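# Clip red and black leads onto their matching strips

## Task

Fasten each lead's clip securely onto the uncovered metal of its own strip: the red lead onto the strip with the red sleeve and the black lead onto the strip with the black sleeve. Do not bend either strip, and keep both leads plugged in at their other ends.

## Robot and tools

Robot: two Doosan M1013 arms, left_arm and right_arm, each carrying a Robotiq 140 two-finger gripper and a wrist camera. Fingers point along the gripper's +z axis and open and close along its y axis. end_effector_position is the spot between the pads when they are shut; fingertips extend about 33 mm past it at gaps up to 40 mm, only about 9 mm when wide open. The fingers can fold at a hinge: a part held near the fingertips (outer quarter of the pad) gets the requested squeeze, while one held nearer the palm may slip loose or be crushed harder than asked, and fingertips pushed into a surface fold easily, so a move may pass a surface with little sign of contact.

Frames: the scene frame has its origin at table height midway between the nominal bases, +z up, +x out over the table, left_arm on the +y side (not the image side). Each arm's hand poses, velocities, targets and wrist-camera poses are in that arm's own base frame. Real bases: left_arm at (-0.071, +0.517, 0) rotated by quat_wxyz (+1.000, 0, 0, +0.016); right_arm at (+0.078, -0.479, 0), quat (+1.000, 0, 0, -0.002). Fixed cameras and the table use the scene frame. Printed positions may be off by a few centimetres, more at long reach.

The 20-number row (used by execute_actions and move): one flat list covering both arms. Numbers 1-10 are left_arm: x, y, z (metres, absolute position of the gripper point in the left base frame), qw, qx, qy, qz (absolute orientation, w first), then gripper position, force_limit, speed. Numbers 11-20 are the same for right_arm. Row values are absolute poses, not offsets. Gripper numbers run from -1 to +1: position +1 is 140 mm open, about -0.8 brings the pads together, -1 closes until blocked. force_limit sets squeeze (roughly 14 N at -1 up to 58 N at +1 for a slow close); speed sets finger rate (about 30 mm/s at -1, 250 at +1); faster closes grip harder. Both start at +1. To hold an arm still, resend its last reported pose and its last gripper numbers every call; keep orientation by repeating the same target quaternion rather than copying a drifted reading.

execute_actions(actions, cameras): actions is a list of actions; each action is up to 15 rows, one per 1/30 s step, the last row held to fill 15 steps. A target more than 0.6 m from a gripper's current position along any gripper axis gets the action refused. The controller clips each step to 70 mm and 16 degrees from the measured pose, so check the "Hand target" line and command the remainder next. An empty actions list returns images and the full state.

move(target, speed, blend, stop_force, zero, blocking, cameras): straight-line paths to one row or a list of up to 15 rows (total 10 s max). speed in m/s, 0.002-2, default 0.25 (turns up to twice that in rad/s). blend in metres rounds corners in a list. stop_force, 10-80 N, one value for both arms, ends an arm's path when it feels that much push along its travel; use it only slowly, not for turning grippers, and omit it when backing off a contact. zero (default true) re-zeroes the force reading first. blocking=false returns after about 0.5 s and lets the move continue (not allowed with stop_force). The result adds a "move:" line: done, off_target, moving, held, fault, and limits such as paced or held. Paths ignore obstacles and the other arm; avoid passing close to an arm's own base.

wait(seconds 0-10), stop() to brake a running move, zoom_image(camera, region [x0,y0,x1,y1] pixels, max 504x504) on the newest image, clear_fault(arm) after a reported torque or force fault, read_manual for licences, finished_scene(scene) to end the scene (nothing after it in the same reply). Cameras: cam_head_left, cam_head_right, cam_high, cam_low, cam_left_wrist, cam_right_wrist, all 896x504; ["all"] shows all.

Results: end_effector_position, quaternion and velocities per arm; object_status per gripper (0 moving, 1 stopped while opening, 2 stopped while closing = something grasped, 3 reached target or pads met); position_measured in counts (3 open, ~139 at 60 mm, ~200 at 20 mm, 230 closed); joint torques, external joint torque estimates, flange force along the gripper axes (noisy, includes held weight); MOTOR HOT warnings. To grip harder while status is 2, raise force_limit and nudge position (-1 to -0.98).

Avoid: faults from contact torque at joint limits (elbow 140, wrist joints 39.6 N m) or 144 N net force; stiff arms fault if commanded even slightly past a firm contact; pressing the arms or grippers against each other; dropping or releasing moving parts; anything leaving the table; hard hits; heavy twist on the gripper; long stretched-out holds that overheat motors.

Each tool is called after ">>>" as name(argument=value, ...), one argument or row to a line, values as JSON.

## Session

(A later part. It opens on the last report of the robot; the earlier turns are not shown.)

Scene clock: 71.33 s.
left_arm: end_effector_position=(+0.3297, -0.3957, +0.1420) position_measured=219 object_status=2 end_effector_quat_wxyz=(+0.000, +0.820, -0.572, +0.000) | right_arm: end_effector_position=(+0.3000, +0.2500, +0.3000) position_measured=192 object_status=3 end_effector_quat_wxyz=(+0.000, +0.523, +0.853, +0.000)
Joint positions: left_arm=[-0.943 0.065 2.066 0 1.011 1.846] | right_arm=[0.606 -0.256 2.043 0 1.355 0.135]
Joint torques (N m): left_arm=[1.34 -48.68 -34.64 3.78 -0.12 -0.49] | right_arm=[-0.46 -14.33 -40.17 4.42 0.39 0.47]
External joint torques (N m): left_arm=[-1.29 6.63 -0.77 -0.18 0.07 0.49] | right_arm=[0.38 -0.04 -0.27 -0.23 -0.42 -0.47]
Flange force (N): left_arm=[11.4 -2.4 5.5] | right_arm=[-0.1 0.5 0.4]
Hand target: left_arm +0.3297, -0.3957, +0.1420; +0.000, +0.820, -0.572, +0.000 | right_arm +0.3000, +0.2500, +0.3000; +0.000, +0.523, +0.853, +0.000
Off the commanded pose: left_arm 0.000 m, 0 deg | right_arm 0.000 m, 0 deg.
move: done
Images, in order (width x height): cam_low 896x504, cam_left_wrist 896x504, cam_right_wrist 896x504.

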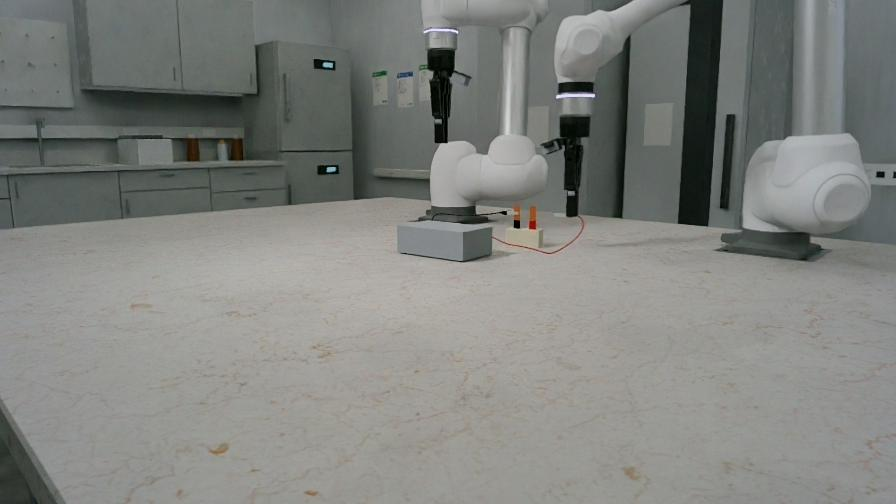

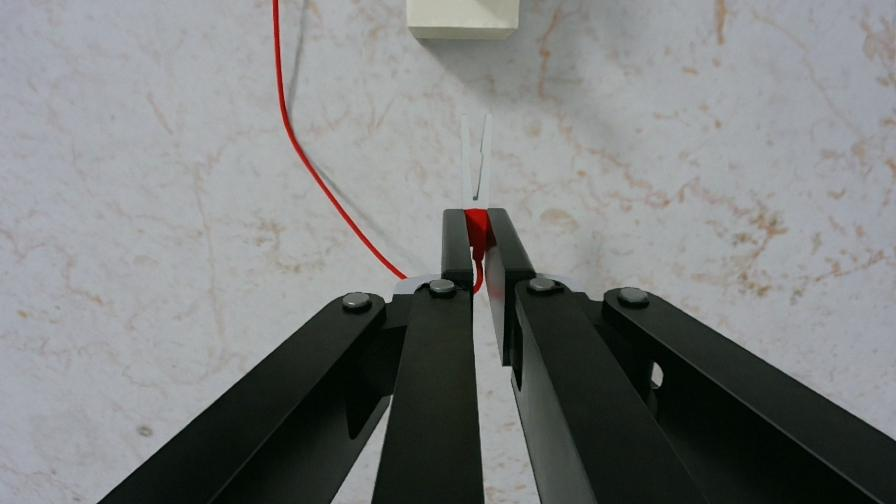

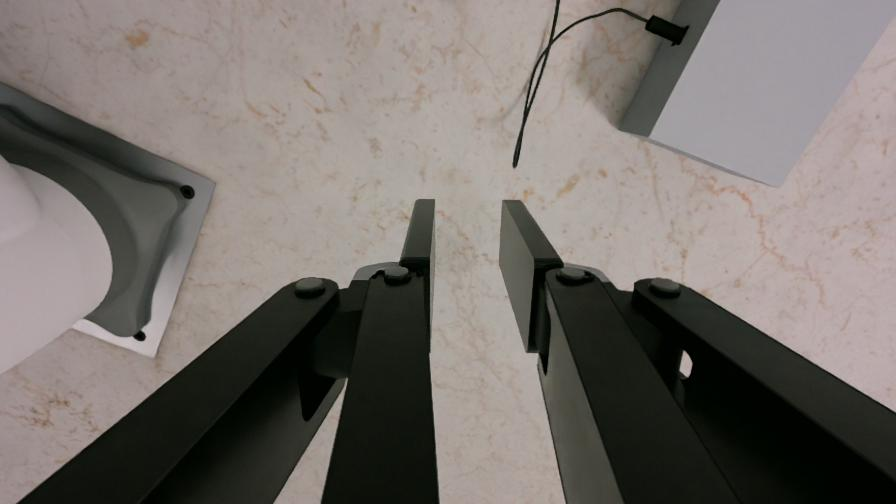

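>>> move(
  target=[
    [0.3366,-0.4145,0.1480,0,0.8202,-0.5721,0,-1,-1,-1,0.30,0.25,0.30,0,0.5225,0.8526,0,-0.5,-0.1,-1],
  ],
  speed=0.1,
  cameras=["cam_left_wrist", "cam_low"],
)

>>> zoom_image(
  camera="cam_left_wrist",
  region=[400, 0, 540, 220],
)

>>> zoom_image(
  camera="cam_low",
  region=[480, 170, 600, 270],
)

Scene clock: 72.43 s.
left_arm: end_effector_position=(+0.3366, -0.4145, +0.1480) position_measured=219 object_status=2 end_effector_quat_wxyz=(+0.000, +0.820, -0.572, +0.000) | right_arm: end_effector_position=(+0.3000, +0.2500, +0.3000) position_measured=192 object_status=3 end_effector_quat_wxyz=(+0.000, +0.523, +0.853, +0.000)
Joint positions: left_arm=[-0.953 0.088 2.027 0 1.026 1.836] | right_arm=[0.606 -0.256 2.043 0 1.355 0.135]
Joint torques (N m): left_arm=[0.3 -52.11 -35.04 3.87 -0.08 -0.43] | right_arm=[-1.85 -15.9 -40.23 4.3 0.46 0.32]
External joint torques (N m): left_arm=[-0.06 7.34 -0.6 -0.24 0.03 0.43] | right_arm=[1.78 1.6 -0.21 -0.09 -0.48 -0.32]
Flange force (N): left_arm=[11.5 -4.7 6.1] | right_arm=[4.5 2.8 1.2]
Hand target: left_arm +0.3366, -0.4145, +0.1480; +0.000, +0.820, -0.572, +0.000 | right_arm +0.3000, +0.2500, +0.3000; +0.000, +0.523, +0.853, +0.000
Off the commanded pose: left_arm 0.000 m, 0 deg | right_arm 0.000 m, 0 deg.
move: done
Images, in order (width x height): cam_low 896x504, cam_left_wrist 896x504.

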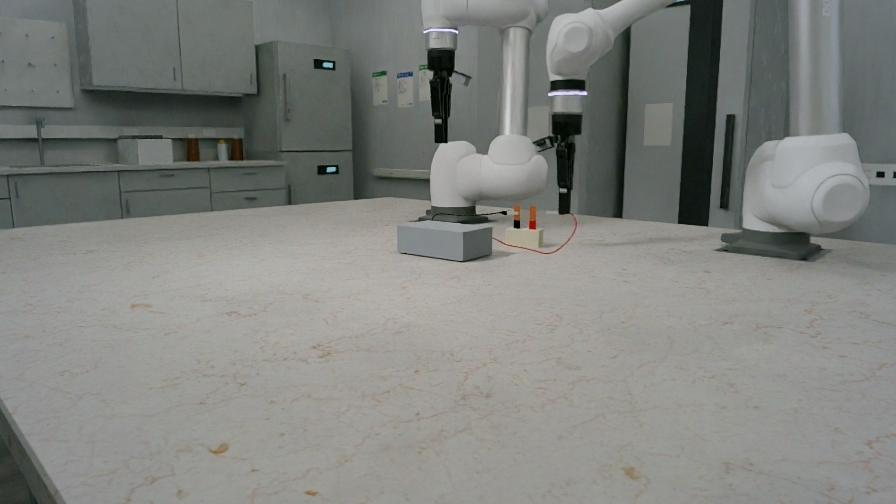

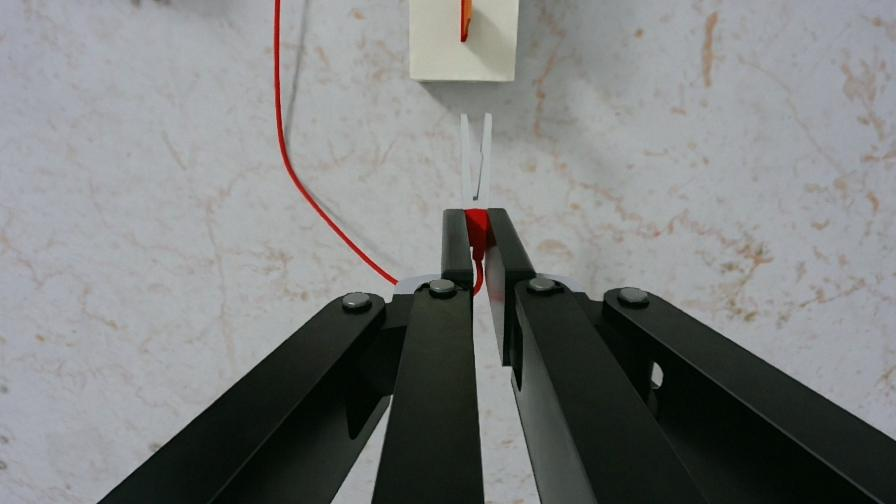

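Scaled by 2.291 from the camera's 896x504 image, which has a finer 1280x720 frame.

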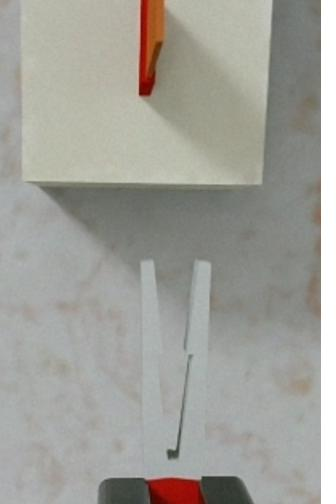

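Scaled by 4.200 from the camera's 896x504 image, which has a finer 1280x720 frame.

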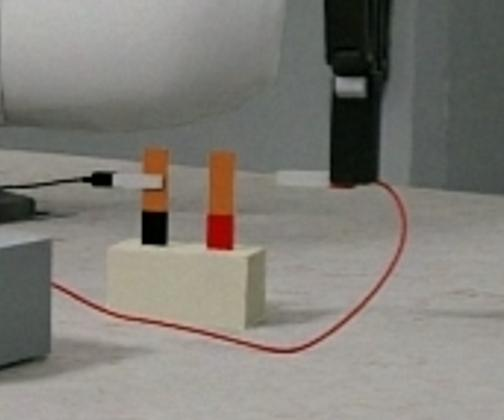

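>>> zoom_image(
  camera="cam_left_wrist",
  region=[420, 0, 520, 120],
)

>>> zoom_image(
  camera="cam_left_wrist",
  region=[430, 100, 530, 220],
)

Scaled by 4.200 from the camera's 896x504 image, which has a finer 1280x720 frame.

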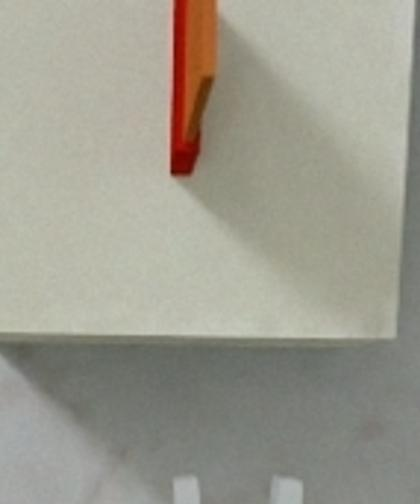

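Scaled by 4.200 from the camera's 896x504 image, which has a finer 1280x720 frame.

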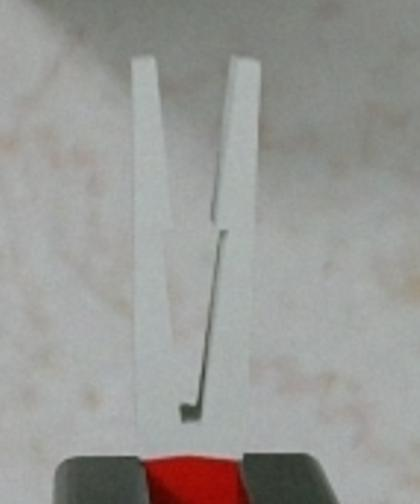

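>>> move(
  target=[
    [0.3470,-0.4341,0.1480,0,0.8202,-0.5721,0,-1,-1,-1,0.30,0.25,0.30,0,0.5225,0.8526,0,-0.5,-0.1,-1],
  ],
  speed=0.1,
  cameras=["cam_left_wrist"],
)

>>> zoom_image(
  camera="cam_left_wrist",
  region=[420, 20, 530, 150],
)

Scene clock: 74.20 s.
left_arm: end_effector_position=(+0.3470, -0.4341, +0.1480) position_measured=219 object_status=2 end_effector_quat_wxyz=(+0.000, +0.820, -0.572, +0.000) | right_arm: end_effector_position=(+0.3000, +0.2500, +0.3000) position_measured=192 object_status=3 end_effector_quat_wxyz=(+0.000, +0.523, +0.853, +0.000)
Joint positions: left_arm=[-0.959 0.122 1.989 0 1.031 1.83] | right_arm=[0.606 -0.256 2.043 0 1.355 0.135]
Joint torques (N m): left_arm=[0.8 -55.31 -34.69 3.9 -0.11 -0.37] | right_arm=[-1.7 -15.42 -40.16 4.27 0.4 0.31]
External joint torques (N m): left_arm=[-0.59 6.91 -1.1 -0.26 0.06 0.37] | right_arm=[1.58 1.14 -0.28 -0.07 -0.42 -0.31]
Flange force (N): left_arm=[11.9 -3.5 5.0] | right_arm=[3.8 2.1 0.8]
Hand target: left_arm +0.3470, -0.4341, +0.1480; +0.000, +0.820, -0.572, +0.000 | right_arm +0.3000, +0.2500, +0.3000; +0.000, +0.523, +0.853, +0.000
Off the commanded pose: left_arm 0.000 m, 0 deg | right_arm 0.000 m, 0 deg.
move: done
Images, in order (width x height): cam_left_wrist 896x504.

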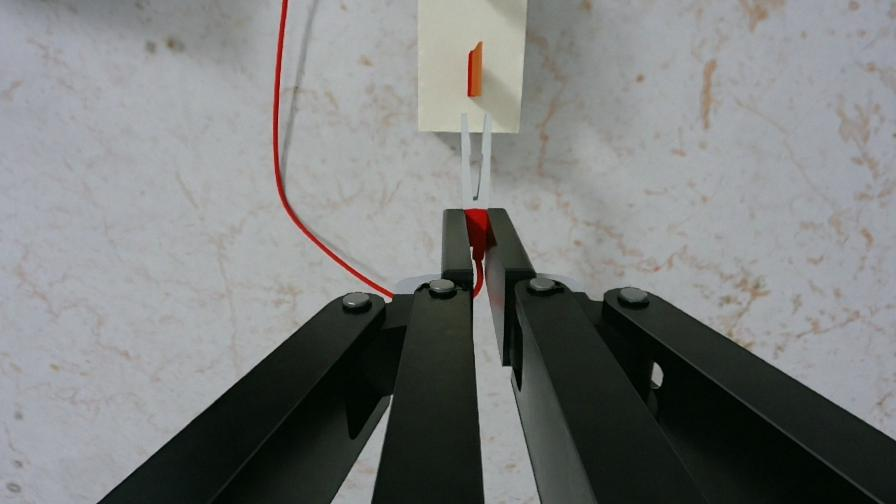

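Scaled by 3.877 from the camera's 896x504 image, which has a finer 1280x720 frame.

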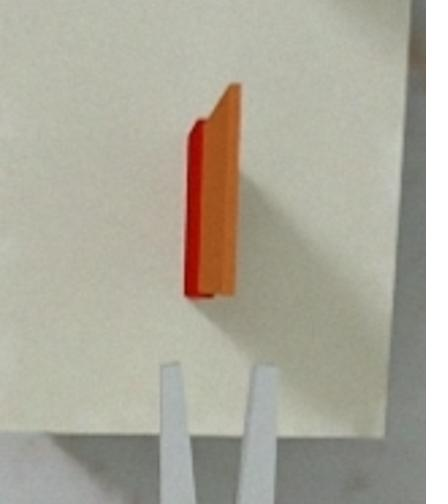

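>>> move(
  target=[
    [0.3534,-0.4515,0.1480,0,0.8202,-0.5721,0,-1,-1,-1,0.30,0.25,0.30,0,0.5225,0.8526,0,-0.5,-0.1,-1],
    [0.3534,-0.4515,0.1480,0,0.8202,-0.5721,0,-0.5,-1,-1,0.30,0.25,0.30,0,0.5225,0.8526,0,-0.5,-0.1,-1],
  ],
  speed=0.06,
  cameras=["cam_left_wrist","cam_low"],
)

>>> zoom_image(
  camera="cam_left_wrist",
  region=[400, 70, 560, 270],
)

>>> zoom_image(
  camera="cam_low",
  region=[480, 170, 600, 270],
)

Scene clock: 76.43 s.
left_arm: end_effector_position=(+0.3534, -0.4515, +0.1480) position_measured=192 object_status=0 end_effector_quat_wxyz=(+0.000, +0.820, -0.572, +0.000) | right_arm: end_effector_position=(+0.3000, +0.2500, +0.3000) position_measured=192 object_status=3 end_effector_quat_wxyz=(+0.000, +0.523, +0.853, +0.000)
Joint positions: left_arm=[-0.967 0.148 1.958 0 1.035 1.822] | right_arm=[0.606 -0.256 2.043 0 1.355 0.135]
Joint torques (N m): left_arm=[0.81 -58.35 -35.19 3.9 -0.09 -0.34] | right_arm=[-1.92 -15.88 -40.22 4.3 0.4 0.29]
External joint torques (N m): left_arm=[-0.64 6.8 -0.88 -0.23 0.03 0.34] | right_arm=[1.87 1.53 -0.22 -0.1 -0.42 -0.3]
Flange force (N): left_arm=[11.3 -3.1 5.1] | right_arm=[4.7 2.6 1.1]
Hand target: left_arm +0.3534, -0.4515, +0.1480; +0.000, +0.820, -0.572, +0.000 | right_arm +0.3000, +0.2500, +0.3000; +0.000, +0.523, +0.853, +0.000
Off the commanded pose: left_arm 0.000 m, 0 deg | right_arm 0.000 m, 0 deg.
move: done
Images, in order (width x height): cam_low 896x504, cam_left_wrist 896x504.

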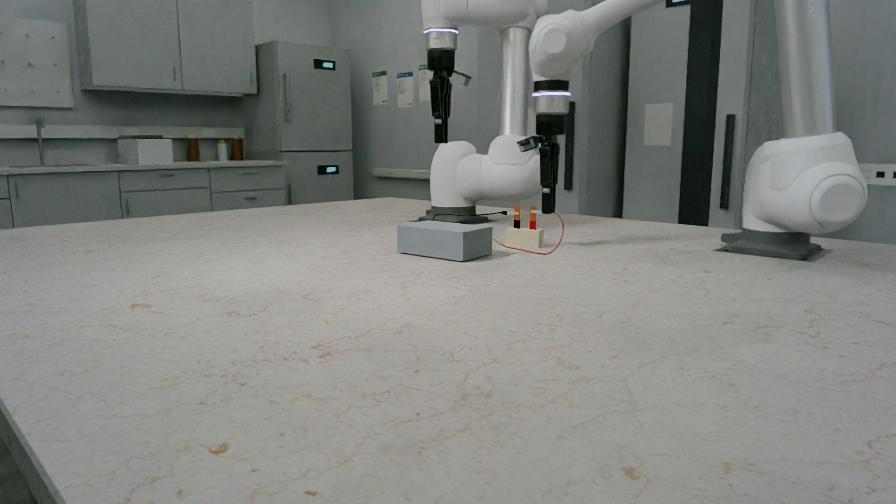

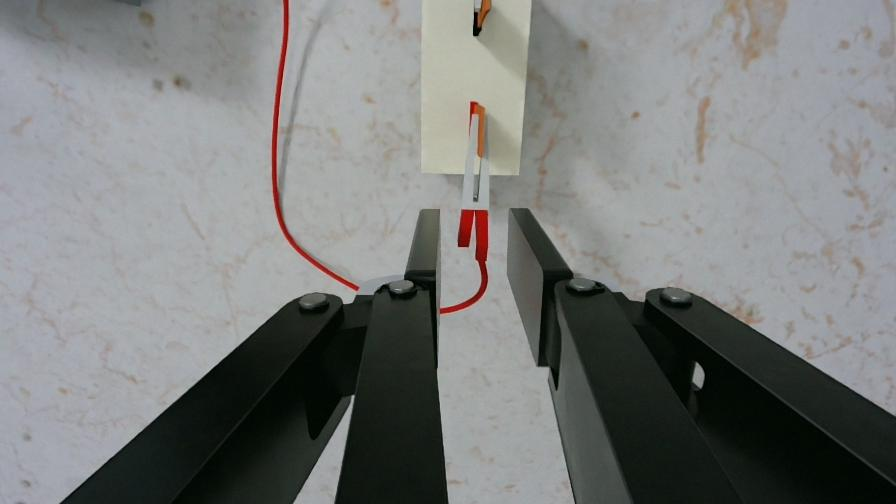

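Scaled by 2.520 from the camera's 896x504 image, which has a finer 1280x720 frame.

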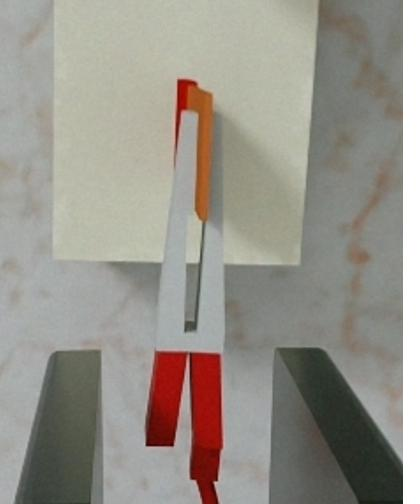

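Scaled by 4.200 from the camera's 896x504 image, which has a finer 1280x720 frame.

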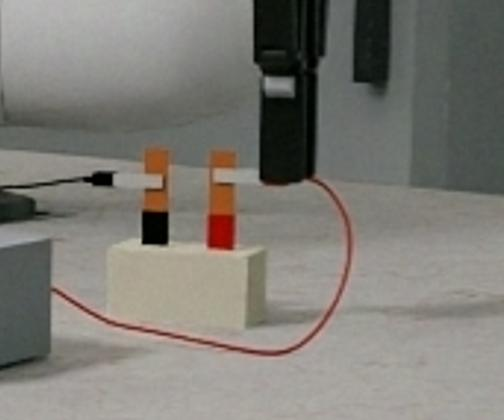

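>>> move(
  target=[
    [0.3534,-0.4515,0.2480,0,0.8202,-0.5721,0,-0.5,-1,-1,0.30,0.25,0.30,0,0.5225,0.8526,0,-0.5,-0.1,-1],
  ],
  speed=0.15,
  cameras=["cam_left_wrist","cam_low","cam_head_left"],
)

>>> zoom_image(
  camera="cam_left_wrist",
  region=[380, 50, 580, 300],
)

>>> zoom_image(
  camera="cam_low",
  region=[480, 170, 600, 270],
)

Scene clock: 78.00 s.
left_arm: end_effector_position=(+0.3534, -0.4515, +0.2480) position_measured=192 object_status=3 end_effector_quat_wxyz=(+0.000, +0.820, -0.572, +0.000) | right_arm: end_effector_position=(+0.3000, +0.2500, +0.3000) position_measured=192 object_status=3 end_effector_quat_wxyz=(+0.000, +0.523, +0.853, +0.000)
Joint positions: left_arm=[-0.967 0.075 1.843 0 1.224 1.822] | right_arm=[0.606 -0.256 2.043 0 1.355 0.135]
Joint torques (N m): left_arm=[0.83 -53.71 -39 4.16 0.01 -0.38] | right_arm=[-1.73 -15.89 -40.15 4.3 0.41 0.36]
External joint torques (N m): left_arm=[-0.61 6.69 -0.24 -0.16 -0.07 0.38] | right_arm=[1.63 1.53 -0.3 -0.11 -0.44 -0.36]
Flange force (N): left_arm=[10.5 -3.0 3.6] | right_arm=[4.0 2.8 1.0]
Hand target: left_arm +0.3534, -0.4515, +0.2480; +0.000, +0.820, -0.572, +0.000 | right_arm +0.3000, +0.2500, +0.3000; +0.000, +0.523, +0.853, +0.000
Off the commanded pose: left_arm 0.000 m, 0 deg | right_arm 0.000 m, 0 deg.
move: done
Images, in order (width x height): cam_head_left 896x504, cam_low 896x504, cam_left_wrist 896x504.

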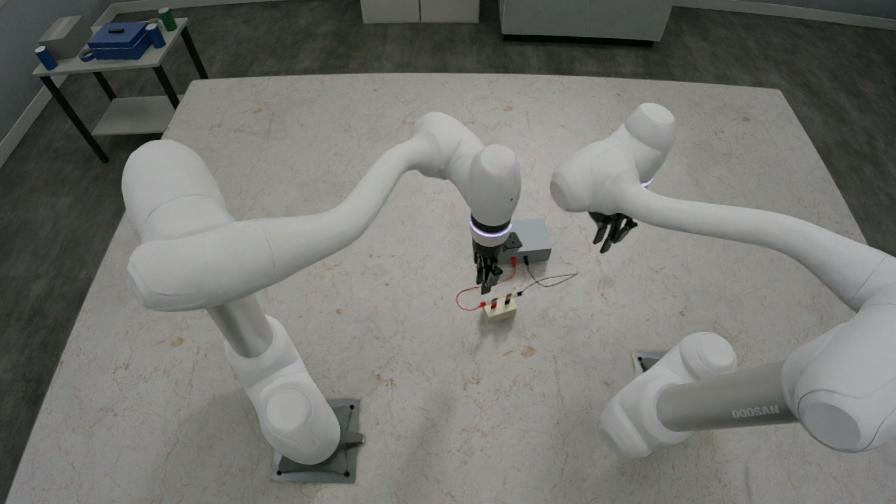

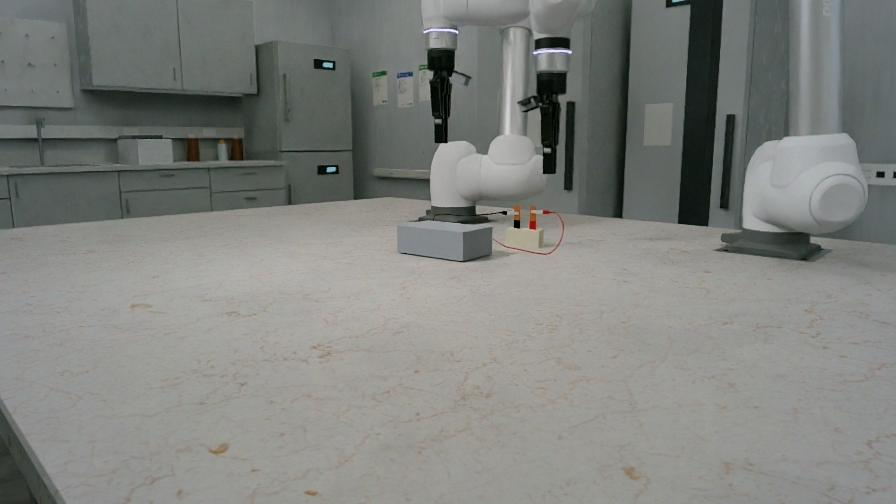

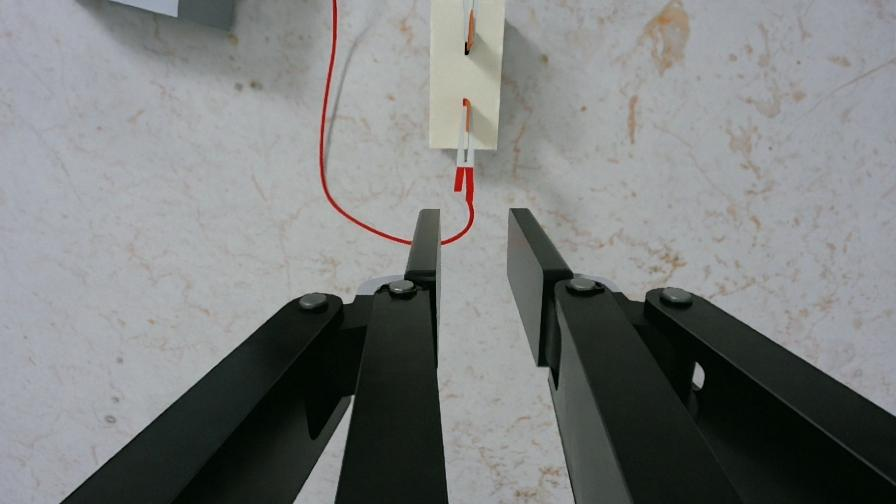

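Scaled by 2.016 from the camera's 896x504 image, which has a finer 1280x720 frame.

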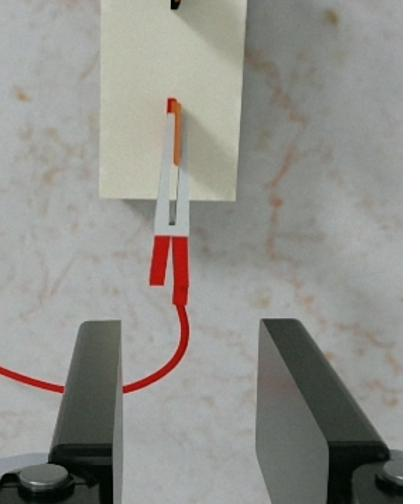

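Scaled by 4.200 from the camera's 896x504 image, which has a finer 1280x720 frame.

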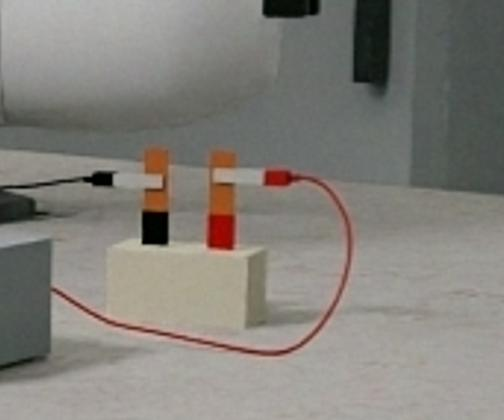

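>>> move(
  target=[
    [0.40,-0.32,0.15,0,0.8202,-0.5721,0,-1,-1,0,0.25,0.17,0.12,0,0.5225,0.8526,0,-1,-1,0],
    [0.45,-0.30,0.070,0,0.8202,-0.5721,0,-1,-1,0,0.25,0.17,0.044,0,0.5225,0.8526,0,-1,-1,0],
  ],
  speed=0.25,
  cameras=["cam_left_wrist","cam_right_wrist"],
)

>>> move(
  target=[
    [0.45,-0.30,0.050,0,0.8202,-0.5721,0,-1,-1,0,0.25,0.17,0.024,0,0.5225,0.8526,0,-1,-1,0],
  ],
  speed=0.004,
  stop_force=10,
)

>>> move(
  target=[
    [0.45,-0.30,0.090,0,0.8202,-0.5721,0,-1,-1,0,0.25,0.17,0.064,0,0.5225,0.8526,0,-1,-1,0],
  ],
  speed=0.1,
)

Scene clock: 85.37 s.
left_arm: end_effector_position=(+0.4500, -0.3000, +0.0700) position_measured=233 object_status=3 end_effector_quat_wxyz=(+0.000, +0.820, -0.572, +0.000) | right_arm: end_effector_position=(+0.2500, +0.1699, +0.0440) position_measured=233 object_status=3 end_effector_quat_wxyz=(+0.000, +0.523, +0.853, +0.000)
Joint positions: left_arm=[-0.652 0.181 2.089 0 0.872 2.137] | right_arm=[0.483 -0.166 2.503 0 0.805 0.011]
Joint torques (N m): left_arm=[0.57 -56.56 -31.52 3.49 -0.05 -0.4] | right_arm=[-1.3 -13.21 -29.53 3.17 0.17 0.31]
External joint torques (N m): left_arm=[-0.37 5.9 -0.52 -0.24 0 0.4] | right_arm=[1.32 0.33 -0.37 -0.07 -0.18 -0.31]
Flange force (N): left_arm=[7.5 -5.6 6.6] | right_arm=[3.5 1.2 0.7]
Hand target: left_arm +0.4500, -0.3000, +0.0700; +0.000, +0.820, -0.572, +0.000 | right_arm +0.2500, +0.1700, +0.0440; +0.000, +0.523, +0.853, +0.000
Off the commanded pose: left_arm 0.000 m, 0 deg | right_arm 0.000 m, 0 deg.
move: done
Images, in order (width x height): cam_left_wrist 896x504, cam_right_wrist 896x504.

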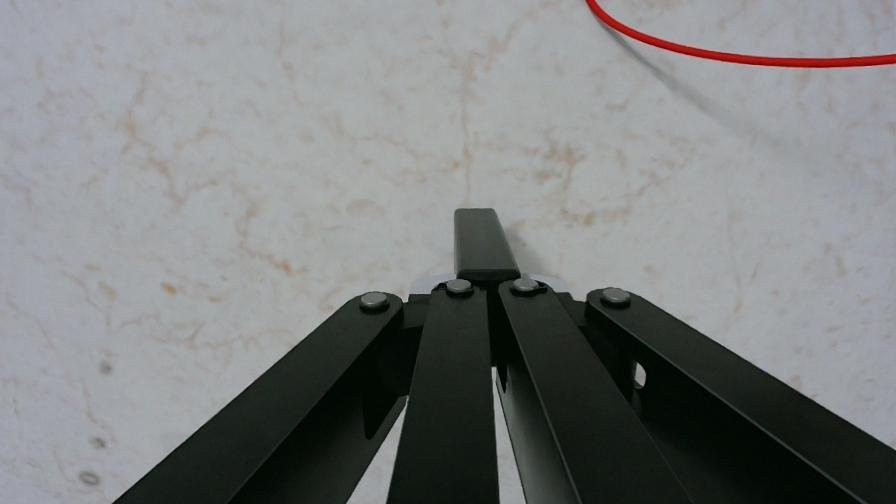

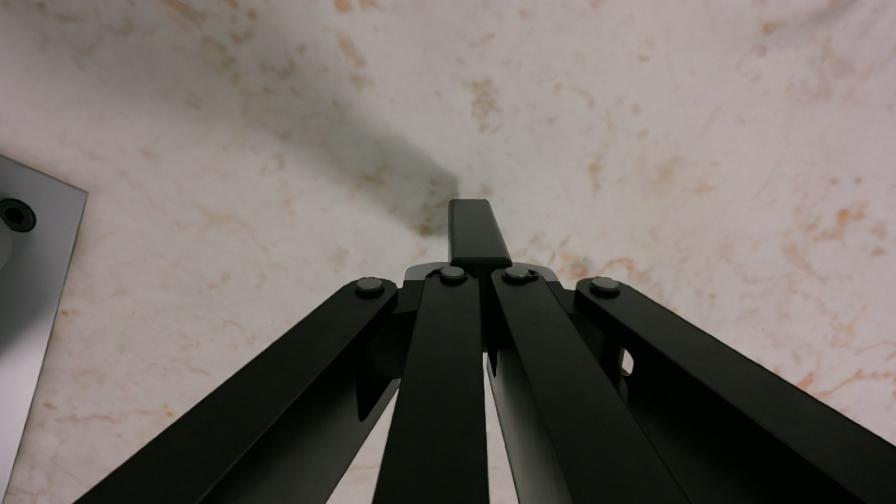

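Scene clock: 89.07 s.
left_arm: end_effector_position=(+0.4500, -0.3000, +0.0577) position_measured=233 object_status=3 end_effector_quat_wxyz=(+0.000, +0.820, -0.572, +0.000) | right_arm: end_effector_position=(+0.2500, +0.1700, +0.0328) position_measured=233 object_status=3 end_effector_quat_wxyz=(+0.000, +0.523, +0.853, +0.000)
Joint positions: left_arm=[-0.652 0.196 2.099 0 0.847 2.137] | right_arm=[0.483 -0.145 2.515 0 0.772 0.012]
Joint torques (N m): left_arm=[0.22 -45.78 -25.46 3.59 -2.13 -0.33] | right_arm=[-2.04 -5.9 -21.2 3.23 -2.71 0.35]
External joint torques (N m): left_arm=[-0.03 -5.64 -5.85 -0.41 2.08 0.33] | right_arm=[1.98 -8.04 -7.72 -0.22 2.7 -0.35]
Flange force (N): left_arm=[2.5 -2.5 -15.9] | right_arm=[4.8 -5.2 -32.1]
Hand target: left_arm +0.4500, -0.3000, +0.0577; +0.000, +0.820, -0.572, +0.000 | right_arm +0.2500, +0.1700, +0.0328; +0.000, +0.523, +0.853, +0.000
Off the commanded pose: left_arm 0.008 m, 0 deg | right_arm 0.009 m, 0 deg.
move: contact (left_arm, right_arm)

Scene clock: 89.90 s.
left_arm: end_effector_position=(+0.4500, -0.3000, +0.0900) position_measured=233 object_status=3 end_effector_quat_wxyz=(+0.000, +0.820, -0.572, +0.000) | right_arm: end_effector_position=(+0.2500, +0.1700, +0.0640) position_measured=233 object_status=3 end_effector_quat_wxyz=(+0.000, +0.523, +0.853, +0.000)
Joint positions: left_arm=[-0.652 0.158 2.071 0 0.912 2.137] | right_arm=[0.483 -0.202 2.481 0 0.863 0.012]
Joint torques (N m): left_arm=[0.57 -55.94 -32.61 3.5 0.13 -0.34] | right_arm=[-1.73 -13.4 -30.86 3.35 0.53 0.31]
External joint torques (N m): left_arm=[-0.45 7 -0.38 -0.15 -0.18 0.34] | right_arm=[1.66 2.73 -0.59 -0.09 -0.54 -0.31]
Flange force (N): left_arm=[8.9 -6.2 7.9] | right_arm=[5.3 6.5 5.5]
Hand target: left_arm +0.4500, -0.3000, +0.0900; +0.000, +0.820, -0.572, +0.000 | right_arm +0.2500, +0.1700, +0.0640; +0.000, +0.523, +0.853, +0.000
Off the commanded pose: left_arm 0.000 m, 0 deg | right_arm 0.000 m, 0 deg.
move: done

>>> finished_scene(
  scene=1,
)

The scene is finished: the task was done.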